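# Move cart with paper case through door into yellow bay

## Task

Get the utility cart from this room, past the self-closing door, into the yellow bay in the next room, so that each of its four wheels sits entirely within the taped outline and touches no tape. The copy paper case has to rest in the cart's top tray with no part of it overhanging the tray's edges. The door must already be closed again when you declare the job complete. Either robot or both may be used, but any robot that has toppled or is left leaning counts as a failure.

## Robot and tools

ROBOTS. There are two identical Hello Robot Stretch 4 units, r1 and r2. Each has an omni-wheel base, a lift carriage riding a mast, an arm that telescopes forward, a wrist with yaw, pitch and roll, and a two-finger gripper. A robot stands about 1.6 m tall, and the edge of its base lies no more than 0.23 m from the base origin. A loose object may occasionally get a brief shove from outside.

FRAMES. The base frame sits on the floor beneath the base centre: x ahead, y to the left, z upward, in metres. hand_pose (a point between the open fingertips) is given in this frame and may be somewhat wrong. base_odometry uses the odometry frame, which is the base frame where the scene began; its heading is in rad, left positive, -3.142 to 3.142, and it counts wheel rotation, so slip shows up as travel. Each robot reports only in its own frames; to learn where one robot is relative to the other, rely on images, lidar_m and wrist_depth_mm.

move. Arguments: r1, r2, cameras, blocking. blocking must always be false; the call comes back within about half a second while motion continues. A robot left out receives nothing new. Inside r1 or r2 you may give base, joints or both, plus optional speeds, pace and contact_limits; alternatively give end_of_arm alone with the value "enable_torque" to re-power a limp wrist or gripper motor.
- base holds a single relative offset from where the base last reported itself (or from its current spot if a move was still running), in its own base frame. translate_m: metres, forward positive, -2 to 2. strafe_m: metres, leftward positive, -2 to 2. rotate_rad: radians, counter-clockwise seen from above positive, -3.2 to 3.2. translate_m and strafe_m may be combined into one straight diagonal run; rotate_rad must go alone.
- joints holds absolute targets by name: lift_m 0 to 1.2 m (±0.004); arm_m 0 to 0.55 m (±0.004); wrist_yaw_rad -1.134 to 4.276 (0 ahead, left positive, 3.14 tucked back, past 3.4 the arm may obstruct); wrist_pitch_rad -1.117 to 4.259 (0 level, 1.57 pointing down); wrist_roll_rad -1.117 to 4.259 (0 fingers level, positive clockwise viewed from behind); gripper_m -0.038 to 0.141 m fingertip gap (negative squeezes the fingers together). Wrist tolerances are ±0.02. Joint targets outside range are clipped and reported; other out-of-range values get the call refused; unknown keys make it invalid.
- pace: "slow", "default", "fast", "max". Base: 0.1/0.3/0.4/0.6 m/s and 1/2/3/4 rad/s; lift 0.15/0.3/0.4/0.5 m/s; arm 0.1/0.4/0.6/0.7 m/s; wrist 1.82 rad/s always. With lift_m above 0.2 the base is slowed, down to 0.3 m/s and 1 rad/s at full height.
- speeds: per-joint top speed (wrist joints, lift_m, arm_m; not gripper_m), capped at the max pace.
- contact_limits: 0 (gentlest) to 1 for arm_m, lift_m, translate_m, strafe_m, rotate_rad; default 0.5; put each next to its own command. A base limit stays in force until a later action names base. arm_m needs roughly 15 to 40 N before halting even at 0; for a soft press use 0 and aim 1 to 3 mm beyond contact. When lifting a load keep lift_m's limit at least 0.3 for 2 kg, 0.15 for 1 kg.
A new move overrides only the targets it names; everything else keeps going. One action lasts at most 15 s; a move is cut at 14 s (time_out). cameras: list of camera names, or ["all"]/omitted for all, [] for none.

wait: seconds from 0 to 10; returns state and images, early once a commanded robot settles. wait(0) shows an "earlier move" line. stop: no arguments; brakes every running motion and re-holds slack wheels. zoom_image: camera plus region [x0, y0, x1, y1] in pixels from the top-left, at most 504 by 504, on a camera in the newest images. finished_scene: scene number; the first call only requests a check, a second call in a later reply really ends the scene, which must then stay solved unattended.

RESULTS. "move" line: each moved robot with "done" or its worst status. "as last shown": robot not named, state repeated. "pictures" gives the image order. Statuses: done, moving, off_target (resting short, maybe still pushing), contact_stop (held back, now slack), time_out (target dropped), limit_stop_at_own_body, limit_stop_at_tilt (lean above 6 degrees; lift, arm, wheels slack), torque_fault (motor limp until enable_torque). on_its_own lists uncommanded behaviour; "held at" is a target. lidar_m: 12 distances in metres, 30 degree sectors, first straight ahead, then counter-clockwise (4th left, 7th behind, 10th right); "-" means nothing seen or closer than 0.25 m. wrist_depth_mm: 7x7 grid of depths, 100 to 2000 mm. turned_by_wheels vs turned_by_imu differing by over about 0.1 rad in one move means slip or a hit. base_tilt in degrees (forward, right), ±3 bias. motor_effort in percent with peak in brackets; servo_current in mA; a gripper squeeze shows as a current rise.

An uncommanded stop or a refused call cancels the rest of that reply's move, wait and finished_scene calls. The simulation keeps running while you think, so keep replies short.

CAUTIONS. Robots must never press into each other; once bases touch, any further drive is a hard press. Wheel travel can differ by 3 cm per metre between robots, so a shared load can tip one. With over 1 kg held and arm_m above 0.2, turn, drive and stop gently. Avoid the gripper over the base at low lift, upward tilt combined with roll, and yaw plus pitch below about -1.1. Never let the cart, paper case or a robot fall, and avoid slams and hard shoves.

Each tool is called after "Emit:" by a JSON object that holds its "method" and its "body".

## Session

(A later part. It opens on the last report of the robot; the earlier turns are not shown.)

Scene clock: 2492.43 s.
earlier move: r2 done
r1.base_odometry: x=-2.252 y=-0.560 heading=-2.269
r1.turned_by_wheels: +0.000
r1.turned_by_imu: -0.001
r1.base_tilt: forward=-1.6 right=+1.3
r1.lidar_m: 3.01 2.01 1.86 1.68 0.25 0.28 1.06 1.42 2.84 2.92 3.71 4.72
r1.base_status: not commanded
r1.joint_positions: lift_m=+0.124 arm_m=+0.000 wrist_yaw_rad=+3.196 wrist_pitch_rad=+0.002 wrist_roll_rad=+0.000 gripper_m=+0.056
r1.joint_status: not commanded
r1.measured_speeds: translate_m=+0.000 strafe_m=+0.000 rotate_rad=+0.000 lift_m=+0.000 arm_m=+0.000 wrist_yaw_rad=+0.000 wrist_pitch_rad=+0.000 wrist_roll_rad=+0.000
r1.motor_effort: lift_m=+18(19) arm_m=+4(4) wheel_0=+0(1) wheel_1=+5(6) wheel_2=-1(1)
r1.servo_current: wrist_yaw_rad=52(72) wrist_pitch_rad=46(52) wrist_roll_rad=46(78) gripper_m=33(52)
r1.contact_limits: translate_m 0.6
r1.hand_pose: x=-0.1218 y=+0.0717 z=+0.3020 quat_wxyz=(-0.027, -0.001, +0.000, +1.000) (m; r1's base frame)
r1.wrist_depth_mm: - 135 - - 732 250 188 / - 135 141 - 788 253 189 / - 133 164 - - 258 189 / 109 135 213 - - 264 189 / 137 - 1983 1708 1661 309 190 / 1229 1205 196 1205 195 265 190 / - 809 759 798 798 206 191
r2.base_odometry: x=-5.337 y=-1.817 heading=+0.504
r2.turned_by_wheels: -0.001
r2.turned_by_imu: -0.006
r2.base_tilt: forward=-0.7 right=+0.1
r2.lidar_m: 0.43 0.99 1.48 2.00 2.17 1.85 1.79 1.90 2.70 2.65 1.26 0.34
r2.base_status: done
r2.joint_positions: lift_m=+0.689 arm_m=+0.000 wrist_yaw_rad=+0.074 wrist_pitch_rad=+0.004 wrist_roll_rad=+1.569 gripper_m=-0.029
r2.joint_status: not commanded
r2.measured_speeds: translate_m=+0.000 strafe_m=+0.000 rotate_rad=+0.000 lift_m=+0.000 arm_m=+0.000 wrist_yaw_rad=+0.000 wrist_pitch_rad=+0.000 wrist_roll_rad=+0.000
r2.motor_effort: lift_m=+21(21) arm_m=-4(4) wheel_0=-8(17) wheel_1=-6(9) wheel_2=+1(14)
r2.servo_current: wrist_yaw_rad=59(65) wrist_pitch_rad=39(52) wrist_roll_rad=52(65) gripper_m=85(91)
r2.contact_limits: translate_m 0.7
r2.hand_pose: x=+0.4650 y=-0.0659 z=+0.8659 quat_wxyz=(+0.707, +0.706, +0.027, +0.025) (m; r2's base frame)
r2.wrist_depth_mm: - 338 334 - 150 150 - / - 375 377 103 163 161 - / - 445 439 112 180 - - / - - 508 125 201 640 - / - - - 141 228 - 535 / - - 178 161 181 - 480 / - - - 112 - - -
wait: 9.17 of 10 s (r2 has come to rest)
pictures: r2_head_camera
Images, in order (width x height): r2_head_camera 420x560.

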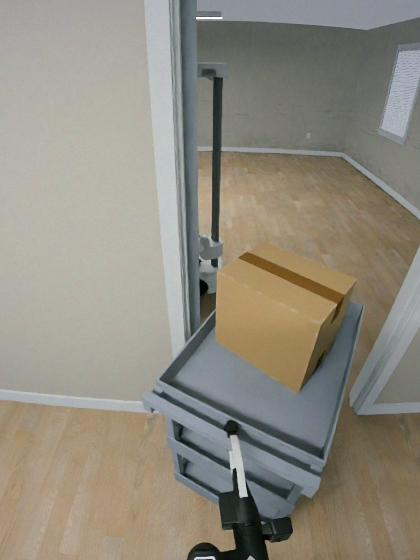

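Emit:
{"method": "move", "body": {"blocking": false, "cameras": [], "r2": {"base": {"translate_m": -0.973, "strafe_m": -0.230}, "pace": "slow", "contact_limits": {"translate_m": 0.7}}}}

Emit:
{"method": "wait", "body": {"seconds": 10, "cameras": []}}

Emit:
{"method": "wait", "body": {"seconds": 3, "cameras": ["r2_head_camera", "r2_head_right_camera"]}}

Scene clock: 2529.00 s.
move: r2 moving
r1.base_odometry: x=-2.252 y=-0.560 heading=-2.269
r1.turned_by_wheels: +0.000
r1.turned_by_imu: +0.000
r1.base_tilt: forward=-1.6 right=+1.3
r1.lidar_m: 3.01 2.02 1.88 1.69 0.25 0.30 1.07 1.38 2.85 2.90 3.70 4.74
r1.base_status: not commanded
r1.joint_positions: lift_m=+0.124 arm_m=+0.000 wrist_yaw_rad=+3.196 wrist_pitch_rad=+0.002 wrist_roll_rad=+0.000 gripper_m=+0.056
r1.joint_status: not commanded
r1.measured_speeds: translate_m=+0.000 strafe_m=+0.000 rotate_rad=+0.000 lift_m=+0.000 arm_m=+0.000 wrist_yaw_rad=+0.000 wrist_pitch_rad=+0.000 wrist_roll_rad=+0.000
r1.motor_effort: lift_m=+19(19) arm_m=+4(4) wheel_0=+0(1) wheel_1=+5(6) wheel_2=-1(1)
r1.servo_current: wrist_yaw_rad=52(59) wrist_pitch_rad=33(46) wrist_roll_rad=39(65) gripper_m=46(46)
r1.contact_limits: translate_m 0.6
r1.hand_pose: x=-0.1218 y=+0.0717 z=+0.3020 quat_wxyz=(-0.027, -0.001, +0.000, +1.000) (m; r1's base frame)
r1.wrist_depth_mm: - 135 - - 723 250 188 / - 135 141 - 788 253 189 / - 133 164 - - 259 189 / 109 135 214 - - 263 189 / 137 - 1983 1708 1661 307 190 / 1229 1229 196 1205 195 265 190 / - 809 759 809 798 206 190
r2.base_odometry: x=-5.346 y=-1.826 heading=+0.504
r2.turned_by_wheels: +0.000
r2.turned_by_imu: +0.000
r2.base_tilt: forward=-0.6 right=+0.0
r2.lidar_m: 0.40 0.55 1.49 2.00 2.16 1.81 1.77 1.90 2.72 2.64 1.31 0.35
r2.base_status: translate_m moving; strafe_m moving
r2.joint_positions: lift_m=+0.689 arm_m=+0.000 wrist_yaw_rad=+0.074 wrist_pitch_rad=+0.004 wrist_roll_rad=+1.569 gripper_m=-0.029
r2.joint_status: not commanded
r2.measured_speeds: translate_m=-0.048 strafe_m=-0.012 rotate_rad=+0.003 lift_m=+0.000 arm_m=+0.000 wrist_yaw_rad=+0.006 wrist_pitch_rad=+0.000 wrist_roll_rad=+0.000
r2.motor_effort: lift_m=+21(21) arm_m=-4(4) wheel_0=-8(12) wheel_1=-8(11) wheel_2=+11(11)
r2.servo_current: wrist_yaw_rad=39(59) wrist_pitch_rad=46(46) wrist_roll_rad=65(65) gripper_m=78(85)
r2.contact_limits: translate_m 0.7
r2.hand_pose: x=+0.4650 y=-0.0658 z=+0.8659 quat_wxyz=(+0.707, +0.706, +0.027, +0.025) (m; r2's base frame)
r2.wrist_depth_mm: - 334 330 - - 148 - / - 375 375 102 162 159 - / - 439 436 111 179 - - / - - 508 123 200 634 - / - - - 139 227 - 530 / - - 178 160 180 - 480 / - - - 112 - - -
pictures: none
No camera images: "cameras" was empty.

Scene clock: 2539.00 s.
earlier move: r2 moving
r1.base_odometry: x=-2.252 y=-0.560 heading=-2.269
r1.turned_by_wheels: +0.000
r1.turned_by_imu: -0.001
r1.base_tilt: forward=-1.6 right=+1.3
r1.lidar_m: 3.03 2.00 1.86 1.65 0.25 0.32 1.48 1.40 2.83 2.89 3.71 4.72
r1.base_status: not commanded
r1.joint_positions: lift_m=+0.124 arm_m=+0.000 wrist_yaw_rad=+3.196 wrist_pitch_rad=+0.002 wrist_roll_rad=+0.000 gripper_m=+0.056
r1.joint_status: not commanded
r1.measured_speeds: translate_m=+0.000 strafe_m=+0.000 rotate_rad=+0.000 lift_m=+0.000 arm_m=+0.000 wrist_yaw_rad=+0.000 wrist_pitch_rad=+0.000 wrist_roll_rad=+0.000
r1.motor_effort: lift_m=+19(19) arm_m=+4(4) wheel_0=+0(1) wheel_1=+5(6) wheel_2=-1(1)
r1.servo_current: wrist_yaw_rad=59(78) wrist_pitch_rad=39(52) wrist_roll_rad=65(72) gripper_m=39(46)
r1.contact_limits: translate_m 0.6
r1.hand_pose: x=-0.1218 y=+0.0717 z=+0.3020 quat_wxyz=(-0.027, -0.001, +0.000, +1.000) (m; r1's base frame)
r1.wrist_depth_mm: - 135 - - - 250 188 / - 135 141 - - 254 189 / - 134 164 - - 258 189 / 109 136 214 - - 264 189 / 137 - 1983 - - 307 190 / 1255 1229 196 1205 195 265 191 / - 809 768 809 798 206 191
r2.base_odometry: x=-6.069 y=-2.481 heading=+0.504
r2.turned_by_wheels: +0.000
r2.turned_by_imu: +0.004
r2.base_tilt: forward=-0.7 right=+0.1
r2.lidar_m: 0.34 0.33 2.37 2.29 1.15 0.88 0.86 0.94 1.38 2.35 2.51 0.45
r2.base_status: translate_m moving; strafe_m moving
r2.joint_positions: lift_m=+0.689 arm_m=+0.000 wrist_yaw_rad=+0.085 wrist_pitch_rad=+0.004 wrist_roll_rad=+1.569 gripper_m=-0.029
r2.joint_status: not commanded
r2.measured_speeds: translate_m=-0.049 strafe_m=-0.011 rotate_rad=+0.001 lift_m=+0.000 arm_m=+0.000 wrist_yaw_rad=+0.000 wrist_pitch_rad=+0.000 wrist_roll_rad=+0.000
r2.motor_effort: lift_m=+21(21) arm_m=-3(4) wheel_0=-1(12) wheel_1=-5(11) wheel_2=+8(15)
r2.servo_current: wrist_yaw_rad=52(72) wrist_pitch_rad=33(52) wrist_roll_rad=52(65) gripper_m=78(91)
r2.contact_limits: translate_m 0.7
r2.hand_pose: x=+0.4656 y=-0.0627 z=+0.8659 quat_wxyz=(+0.707, +0.706, +0.031, +0.029) (m; r2's base frame)
r2.wrist_depth_mm: - - - 212 281 287 290 / - - - 204 270 1576 1205 / - - - 195 259 1808 - / - - - 189 250 - - / - 449 449 181 239 - - / - 449 186 176 182 - - / - 140 442 112 224 - -
wait: 10.00 s; no rest
pictures: none
No camera images: "cameras" was empty.

Scene clock: 2539.77 s.
earlier move: r2 done
r1.base_odometry: x=-2.252 y=-0.560 heading=-2.269
r1.turned_by_wheels: +0.000
r1.turned_by_imu: +0.000
r1.base_tilt: forward=-1.6 right=+1.2
r1.lidar_m: 3.00 2.01 1.86 1.70 0.25 0.29 1.48 1.42 2.84 2.90 3.67 4.72
r1.base_status: not commanded
r1.joint_positions: lift_m=+0.124 arm_m=+0.000 wrist_yaw_rad=+3.196 wrist_pitch_rad=+0.002 wrist_roll_rad=+0.000 gripper_m=+0.056
r1.joint_status: not commanded
r1.measured_speeds: translate_m=+0.000 strafe_m=+0.000 rotate_rad=+0.000 lift_m=+0.000 arm_m=+0.000 wrist_yaw_rad=+0.000 wrist_pitch_rad=+0.000 wrist_roll_rad=+0.000
r1.motor_effort: lift_m=+19(19) arm_m=+4(4) wheel_0=+0(1) wheel_1=+5(6) wheel_2=-1(1)
r1.servo_current: wrist_yaw_rad=39(78) wrist_pitch_rad=39(52) wrist_roll_rad=46(72) gripper_m=39(46)
r1.contact_limits: translate_m 0.6
r1.hand_pose: x=-0.1218 y=+0.0717 z=+0.3020 quat_wxyz=(-0.027, -0.001, +0.000, +1.000) (m; r1's base frame)
r1.wrist_depth_mm: - 135 - - - 250 188 / - 135 141 - - 253 189 / - 133 164 - - 259 189 / 109 135 214 - - 264 189 / 137 - - - - 307 190 / 1229 1229 197 1205 194 265 190 / - 820 750 798 788 206 190
r2.base_odometry: x=-6.078 y=-2.488 heading=+0.504
r2.turned_by_wheels: +0.000
r2.turned_by_imu: +0.000
r2.base_tilt: forward=-0.7 right=+0.1
r2.lidar_m: 0.34 0.32 2.37 2.30 1.14 0.89 0.84 0.95 1.34 2.36 2.52 0.46
r2.base_status: done
r2.joint_positions: lift_m=+0.689 arm_m=+0.000 wrist_yaw_rad=+0.085 wrist_pitch_rad=+0.004 wrist_roll_rad=+1.569 gripper_m=-0.029
r2.joint_status: not commanded
r2.measured_speeds: translate_m=+0.000 strafe_m=+0.000 rotate_rad=+0.000 lift_m=+0.000 arm_m=+0.000 wrist_yaw_rad=+0.000 wrist_pitch_rad=+0.000 wrist_roll_rad=+0.000
r2.motor_effort: lift_m=+21(21) arm_m=-4(4) wheel_0=+0(12) wheel_1=-5(11) wheel_2=+7(15)
r2.servo_current: wrist_yaw_rad=46(72) wrist_pitch_rad=46(52) wrist_roll_rad=59(65) gripper_m=78(91)
r2.contact_limits: translate_m 0.7
r2.hand_pose: x=+0.4656 y=-0.0627 z=+0.8659 quat_wxyz=(+0.707, +0.706, +0.031, +0.029) (m; r2's base frame)
r2.wrist_depth_mm: - - - 214 282 289 291 / - - - 206 271 1661 1182 / - - - 197 260 1921 - / - - - 190 250 - - / - 452 449 182 241 - - / - 442 186 176 182 - - / - 140 442 112 224 - -
wait: 0.77 of 3 s (r2 has come to rest)
pictures: r2_head_camera, r2_head_right_camera
Images, in order (width x height): r2_head_camera 420x560, r2_head_right_camera 420x672.

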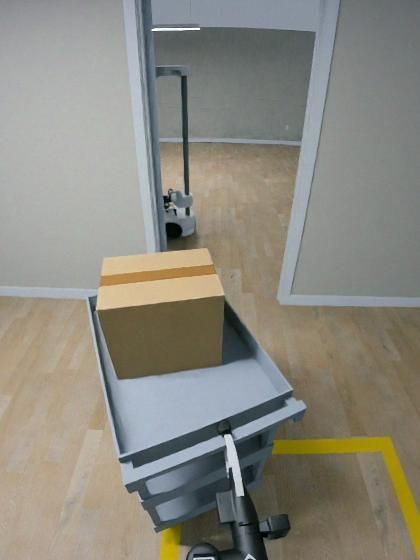

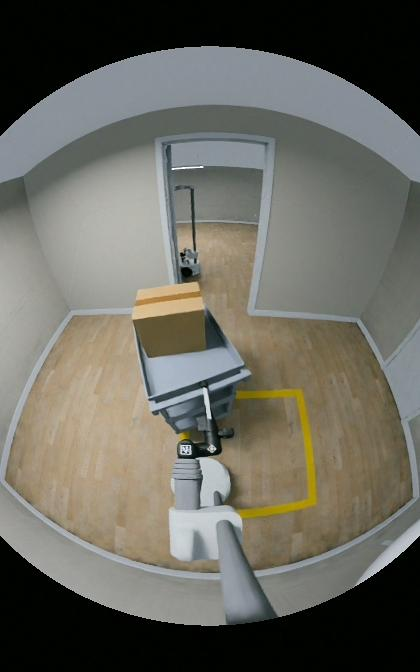

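Emit:
{"method": "move", "body": {"blocking": false, "cameras": [], "r2": {"base": {"translate_m": 0.309, "strafe_m": -0.064}, "pace": "slow", "contact_limits": {"translate_m": 0.8}}}}

Emit:
{"method": "wait", "body": {"seconds": 6, "cameras": ["r2_head_camera"]}}

Scene clock: 2619.23 s.
move: r2 moving
r1.base_odometry: x=-2.252 y=-0.560 heading=-2.269
r1.turned_by_wheels: +0.000
r1.turned_by_imu: +0.000
r1.base_tilt: forward=-1.6 right=+1.3
r1.lidar_m: 2.98 2.01 1.86 1.70 0.25 0.31 1.46 1.41 2.86 2.92 3.75 4.73
r1.base_status: not commanded
r1.joint_positions: lift_m=+0.124 arm_m=+0.000 wrist_yaw_rad=+3.196 wrist_pitch_rad=+0.002 wrist_roll_rad=+0.000 gripper_m=+0.056
r1.joint_status: not commanded
r1.measured_speeds: translate_m=+0.000 strafe_m=+0.000 rotate_rad=+0.000 lift_m=+0.000 arm_m=+0.000 wrist_yaw_rad=+0.000 wrist_pitch_rad=+0.000 wrist_roll_rad=+0.000
r1.motor_effort: lift_m=+19(19) arm_m=+4(4) wheel_0=+0(1) wheel_1=+5(6) wheel_2=-1(1)
r1.servo_current: wrist_yaw_rad=65(78) wrist_pitch_rad=46(52) wrist_roll_rad=52(59) gripper_m=46(46)
r1.contact_limits: translate_m 0.6
r1.hand_pose: x=-0.1218 y=+0.0717 z=+0.3020 quat_wxyz=(-0.027, -0.001, +0.000, +1.000) (m; r1's base frame)
r1.wrist_depth_mm: - 135 - - - 250 188 / - 135 141 - - 253 189 / - 133 164 - - 258 189 / 109 135 214 - - 264 189 / 137 - - - - 307 190 / 1255 1229 196 1182 195 265 190 / - 809 759 798 798 206 190
r2.base_odometry: x=-6.066 y=-2.485 heading=+0.504
r2.turned_by_wheels: +0.000
r2.turned_by_imu: +0.001
r2.base_tilt: forward=-0.7 right=+0.1
r2.lidar_m: 0.35 0.31 2.40 2.33 1.18 0.90 0.87 0.92 1.39 2.35 2.49 0.44
r2.base_status: translate_m moving; strafe_m moving
r2.joint_positions: lift_m=+0.689 arm_m=+0.000 wrist_yaw_rad=+0.084 wrist_pitch_rad=+0.004 wrist_roll_rad=+1.569 gripper_m=-0.029
r2.joint_status: not commanded
r2.measured_speeds: translate_m=+0.049 strafe_m=-0.009 rotate_rad=-0.001 lift_m=+0.000 arm_m=+0.000 wrist_yaw_rad=+0.000 wrist_pitch_rad=+0.000 wrist_roll_rad=+0.000
r2.motor_effort: lift_m=+21(21) arm_m=-3(4) wheel_0=+8(13) wheel_1=+6(7) wheel_2=-12(12)
r2.servo_current: wrist_yaw_rad=59(59) wrist_pitch_rad=46(52) wrist_roll_rad=52(52) gripper_m=85(91)
r2.contact_limits: translate_m 0.8
r2.hand_pose: x=+0.4656 y=-0.0631 z=+0.8659 quat_wxyz=(+0.707, +0.706, +0.031, +0.028) (m; r2's base frame)
r2.wrist_depth_mm: - - - 216 286 291 1060 / - - - 207 272 1537 1205 / - - - 196 262 1921 - / - - - 189 252 - - / - 449 445 182 240 - - / - 445 187 175 180 - - / - 141 439 112 224 - -
pictures: none
No camera images: "cameras" was empty.

Scene clock: 2623.17 s.
earlier move: r2 done
r1.base_odometry: x=-2.252 y=-0.560 heading=-2.269
r1.turned_by_wheels: +0.000
r1.turned_by_imu: +0.000
r1.base_tilt: forward=-1.6 right=+1.3
r1.lidar_m: 2.99 1.99 1.85 1.67 0.25 0.29 1.46 1.40 2.86 2.89 3.70 4.70
r1.base_status: not commanded
r1.joint_positions: lift_m=+0.124 arm_m=+0.000 wrist_yaw_rad=+3.196 wrist_pitch_rad=+0.002 wrist_roll_rad=+0.000 gripper_m=+0.056
r1.joint_status: not commanded
r1.measured_speeds: translate_m=+0.000 strafe_m=+0.000 rotate_rad=+0.000 lift_m=+0.000 arm_m=+0.000 wrist_yaw_rad=+0.000 wrist_pitch_rad=+0.000 wrist_roll_rad=+0.000
r1.motor_effort: lift_m=+19(19) arm_m=+4(4) wheel_0=+0(1) wheel_1=+5(6) wheel_2=-1(1)
r1.servo_current: wrist_yaw_rad=52(78) wrist_pitch_rad=39(52) wrist_roll_rad=46(72) gripper_m=39(46)
r1.contact_limits: translate_m 0.6
r1.hand_pose: x=-0.1218 y=+0.0717 z=+0.3020 quat_wxyz=(-0.027, -0.001, +0.000, +1.000) (m; r1's base frame)
r1.wrist_depth_mm: - 135 - - - 251 189 / - 135 141 - - 254 189 / - 133 164 - - 259 189 / 109 135 214 - - 263 189 / 137 - 1983 - - 306 190 / 1229 1229 196 1205 194 265 190 / - 809 768 809 788 206 190
r2.base_odometry: x=-5.776 y=-2.395 heading=+0.504
r2.turned_by_wheels: +0.000
r2.turned_by_imu: -0.002
r2.base_tilt: forward=-0.7 right=+0.1
r2.lidar_m: 0.26 0.26 2.41 2.33 1.57 1.21 1.14 1.26 1.82 2.28 2.08 0.45
r2.base_status: done
r2.joint_positions: lift_m=+0.689 arm_m=+0.000 wrist_yaw_rad=+0.070 wrist_pitch_rad=+0.004 wrist_roll_rad=+1.569 gripper_m=-0.029
r2.joint_status: not commanded
r2.measured_speeds: translate_m=+0.000 strafe_m=+0.000 rotate_rad=+0.000 lift_m=+0.000 arm_m=+0.000 wrist_yaw_rad=+0.000 wrist_pitch_rad=+0.000 wrist_roll_rad=+0.000
r2.motor_effort: lift_m=+21(21) arm_m=+4(4) wheel_0=+2(13) wheel_1=+5(9) wheel_2=-9(17)
r2.servo_current: wrist_yaw_rad=59(72) wrist_pitch_rad=46(52) wrist_roll_rad=46(59) gripper_m=78(91)
r2.contact_limits: translate_m 0.8
r2.hand_pose: x=+0.4647 y=-0.0669 z=+0.8659 quat_wxyz=(+0.707, +0.706, +0.026, +0.024) (m; r2's base frame)
r2.wrist_depth_mm: - - - - - - 1182 / - - - 312 - 1618 1205 / - - - 312 338 1537 1205 / - - - 276 281 1756 - / - - - 186 251 1983 - / - 439 183 168 182 - - / - 143 410 112 209 - -
wait: 3.93 of 6 s (r2 has come to rest)
pictures: r2_head_camera
Images, in order (width x height): r2_head_camera 420x560.

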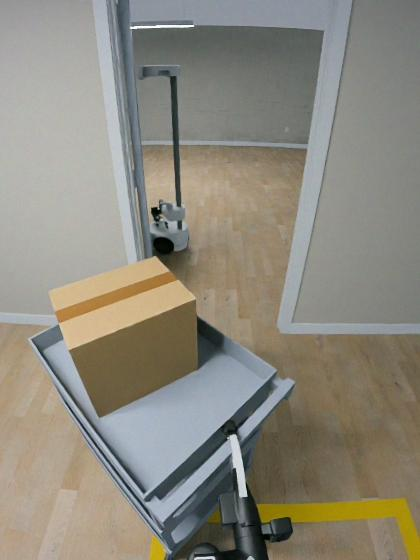

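Emit:
{"method": "move", "body": {"blocking": false, "cameras": [], "r2": {"base": {"translate_m": -0.831, "strafe_m": -0.341}, "pace": "slow", "contact_limits": {"translate_m": 0.8}}}}

Emit:
{"method": "wait", "body": {"seconds": 10, "cameras": ["r2_head_camera", "r2_head_right_camera"]}}

Scene clock: 2644.60 s.
move: r2 moving
r1.base_odometry: x=-2.252 y=-0.560 heading=-2.269
r1.turned_by_wheels: +0.000
r1.turned_by_imu: +0.000
r1.base_tilt: forward=-1.6 right=+1.3
r1.lidar_m: 2.98 2.03 1.87 1.69 0.25 0.30 1.42 1.42 2.84 2.91 3.71 4.71
r1.base_status: not commanded
r1.joint_positions: lift_m=+0.124 arm_m=+0.000 wrist_yaw_rad=+3.196 wrist_pitch_rad=+0.002 wrist_roll_rad=+0.000 gripper_m=+0.056
r1.joint_status: not commanded
r1.measured_speeds: translate_m=+0.000 strafe_m=+0.000 rotate_rad=+0.000 lift_m=+0.000 arm_m=+0.000 wrist_yaw_rad=+0.000 wrist_pitch_rad=+0.000 wrist_roll_rad=+0.000
r1.motor_effort: lift_m=+19(19) arm_m=+4(4) wheel_0=-1(1) wheel_1=+5(6) wheel_2=-1(1)
r1.servo_current: wrist_yaw_rad=52(65) wrist_pitch_rad=39(46) wrist_roll_rad=52(52) gripper_m=46(46)
r1.contact_limits: translate_m 0.6
r1.hand_pose: x=-0.1218 y=+0.0717 z=+0.3020 quat_wxyz=(-0.027, -0.001, +0.000, +1.000) (m; r1's base frame)
r1.wrist_depth_mm: - 135 - - - 250 188 / - 135 141 - - 253 189 / - 134 164 - - 257 189 / 109 136 214 - - 264 189 / 137 - - - - 307 190 / 1255 1229 196 1205 195 265 190 / - 809 759 798 798 207 190
r2.base_odometry: x=-5.784 y=-2.405 heading=+0.504
r2.turned_by_wheels: +0.000
r2.turned_by_imu: +0.001
r2.base_tilt: forward=-0.6 right=+0.1
r2.lidar_m: 0.27 0.25 2.43 2.35 1.55 1.19 1.14 1.25 1.82 2.28 2.10 0.48
r2.base_status: translate_m moving; strafe_m moving
r2.joint_positions: lift_m=+0.689 arm_m=+0.000 wrist_yaw_rad=+0.077 wrist_pitch_rad=+0.004 wrist_roll_rad=+1.569 gripper_m=-0.029
r2.joint_status: not commanded
r2.measured_speeds: translate_m=-0.048 strafe_m=-0.020 rotate_rad=+0.004 lift_m=+0.000 arm_m=+0.000 wrist_yaw_rad=+0.019 wrist_pitch_rad=+0.000 wrist_roll_rad=+0.000
r2.motor_effort: lift_m=+21(21) arm_m=+4(4) wheel_0=-6(6) wheel_1=-8(9) wheel_2=+9(9)
r2.servo_current: wrist_yaw_rad=46(72) wrist_pitch_rad=39(46) wrist_roll_rad=33(59) gripper_m=72(91)
r2.contact_limits: translate_m 0.8
r2.hand_pose: x=+0.4651 y=-0.0651 z=+0.8659 quat_wxyz=(+0.707, +0.706, +0.028, +0.026) (m; r2's base frame)
r2.wrist_depth_mm: - - - 304 - - 1182 / - - - 312 - 1537 1118 / - - - 309 334 1499 370 / - - - 272 281 1808 - / - - - 191 251 1921 - / - 436 185 170 182 - - / - 142 410 112 207 - -
pictures: none
No camera images: "cameras" was empty.

Scene clock: 2654.30 s.
earlier move: r2 done
r1.base_odometry: x=-2.252 y=-0.560 heading=-2.269
r1.turned_by_wheels: +0.000
r1.turned_by_imu: -0.001
r1.base_tilt: forward=-1.6 right=+1.3
r1.lidar_m: 3.01 2.04 1.84 1.68 0.25 0.29 1.46 1.41 2.84 2.90 3.72 4.71
r1.base_status: not commanded
r1.joint_positions: lift_m=+0.124 arm_m=+0.000 wrist_yaw_rad=+3.196 wrist_pitch_rad=+0.002 wrist_roll_rad=+0.000 gripper_m=+0.056
r1.joint_status: not commanded
r1.measured_speeds: translate_m=+0.000 strafe_m=+0.000 rotate_rad=+0.000 lift_m=+0.000 arm_m=+0.000 wrist_yaw_rad=+0.000 wrist_pitch_rad=+0.000 wrist_roll_rad=+0.000
r1.motor_effort: lift_m=+19(19) arm_m=+4(4) wheel_0=+0(1) wheel_1=+6(6) wheel_2=-1(1)
r1.servo_current: wrist_yaw_rad=46(72) wrist_pitch_rad=39(52) wrist_roll_rad=59(72) gripper_m=46(52)
r1.contact_limits: translate_m 0.6
r1.hand_pose: x=-0.1218 y=+0.0717 z=+0.3020 quat_wxyz=(-0.027, -0.001, +0.000, +1.000) (m; r1's base frame)
r1.wrist_depth_mm: - 135 - - - 251 188 / - 135 141 - - 255 189 / - 133 164 - - 258 189 / 109 135 214 - - 263 189 / 137 - - - - 307 190 / 1205 1205 197 1205 194 266 190 / - 809 759 798 798 206 190
r2.base_odometry: x=-6.339 y=-3.095 heading=+0.503
r2.turned_by_wheels: -0.001
r2.turned_by_imu: -0.001
r2.base_tilt: forward=-0.7 right=+0.0
r2.lidar_m: 0.32 0.30 2.81 1.23 0.49 0.38 0.37 0.39 0.60 1.92 2.04 0.46
r2.base_status: done
r2.joint_positions: lift_m=+0.689 arm_m=+0.000 wrist_yaw_rad=+0.080 wrist_pitch_rad=+0.004 wrist_roll_rad=+1.569 gripper_m=-0.029
r2.joint_status: not commanded
r2.measured_speeds: translate_m=+0.000 strafe_m=+0.000 rotate_rad=+0.000 lift_m=+0.000 arm_m=+0.000 wrist_yaw_rad=+0.000 wrist_pitch_rad=+0.000 wrist_roll_rad=+0.000
r2.motor_effort: lift_m=+21(21) arm_m=-3(4) wheel_0=-6(12) wheel_1=-6(9) wheel_2=+5(18)
r2.servo_current: wrist_yaw_rad=46(85) wrist_pitch_rad=39(52) wrist_roll_rad=39(65) gripper_m=85(91)
r2.contact_limits: translate_m 0.8
r2.hand_pose: x=+0.4653 y=-0.0642 z=+0.8659 quat_wxyz=(+0.707, +0.706, +0.029, +0.027) (m; r2's base frame)
r2.wrist_depth_mm: - - - 273 304 309 1118 / - - - 279 287 1661 1205 / - - - 265 267 1983 - / - - - 257 253 - - / - 452 449 183 241 - - / - 442 186 173 181 - - / - - 436 112 221 - -
wait: 9.70 of 10 s (r2 has come to rest)
pictures: r2_head_camera, r2_head_right_camera
Images, in order (width x height): r2_head_camera 420x560, r2_head_right_camera 420x672.

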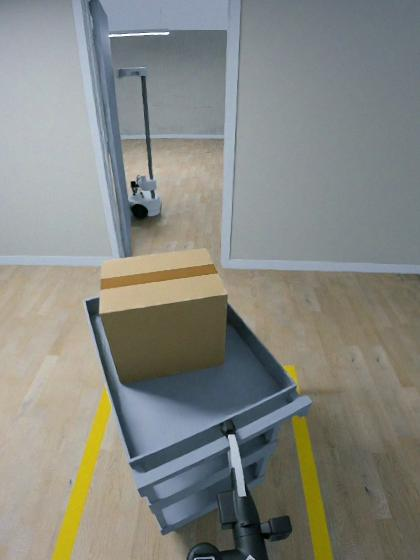

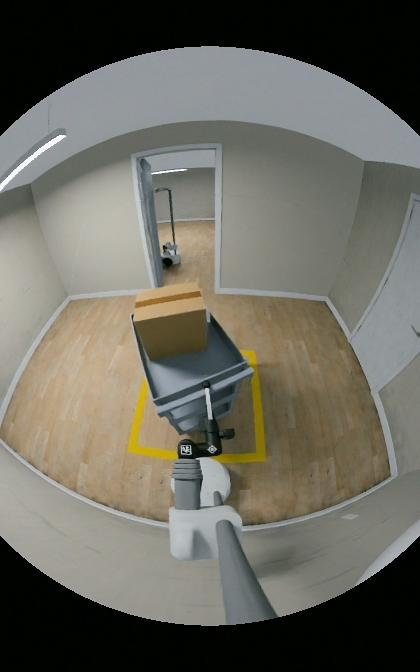

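Emit:
{"method": "zoom_image", "body": {"camera": "r2_head_right_camera", "region": [110, 330, 290, 480]}}

Scaled by 2.800 from the camera's 420x672 image, which has a finer 600x960 frame.

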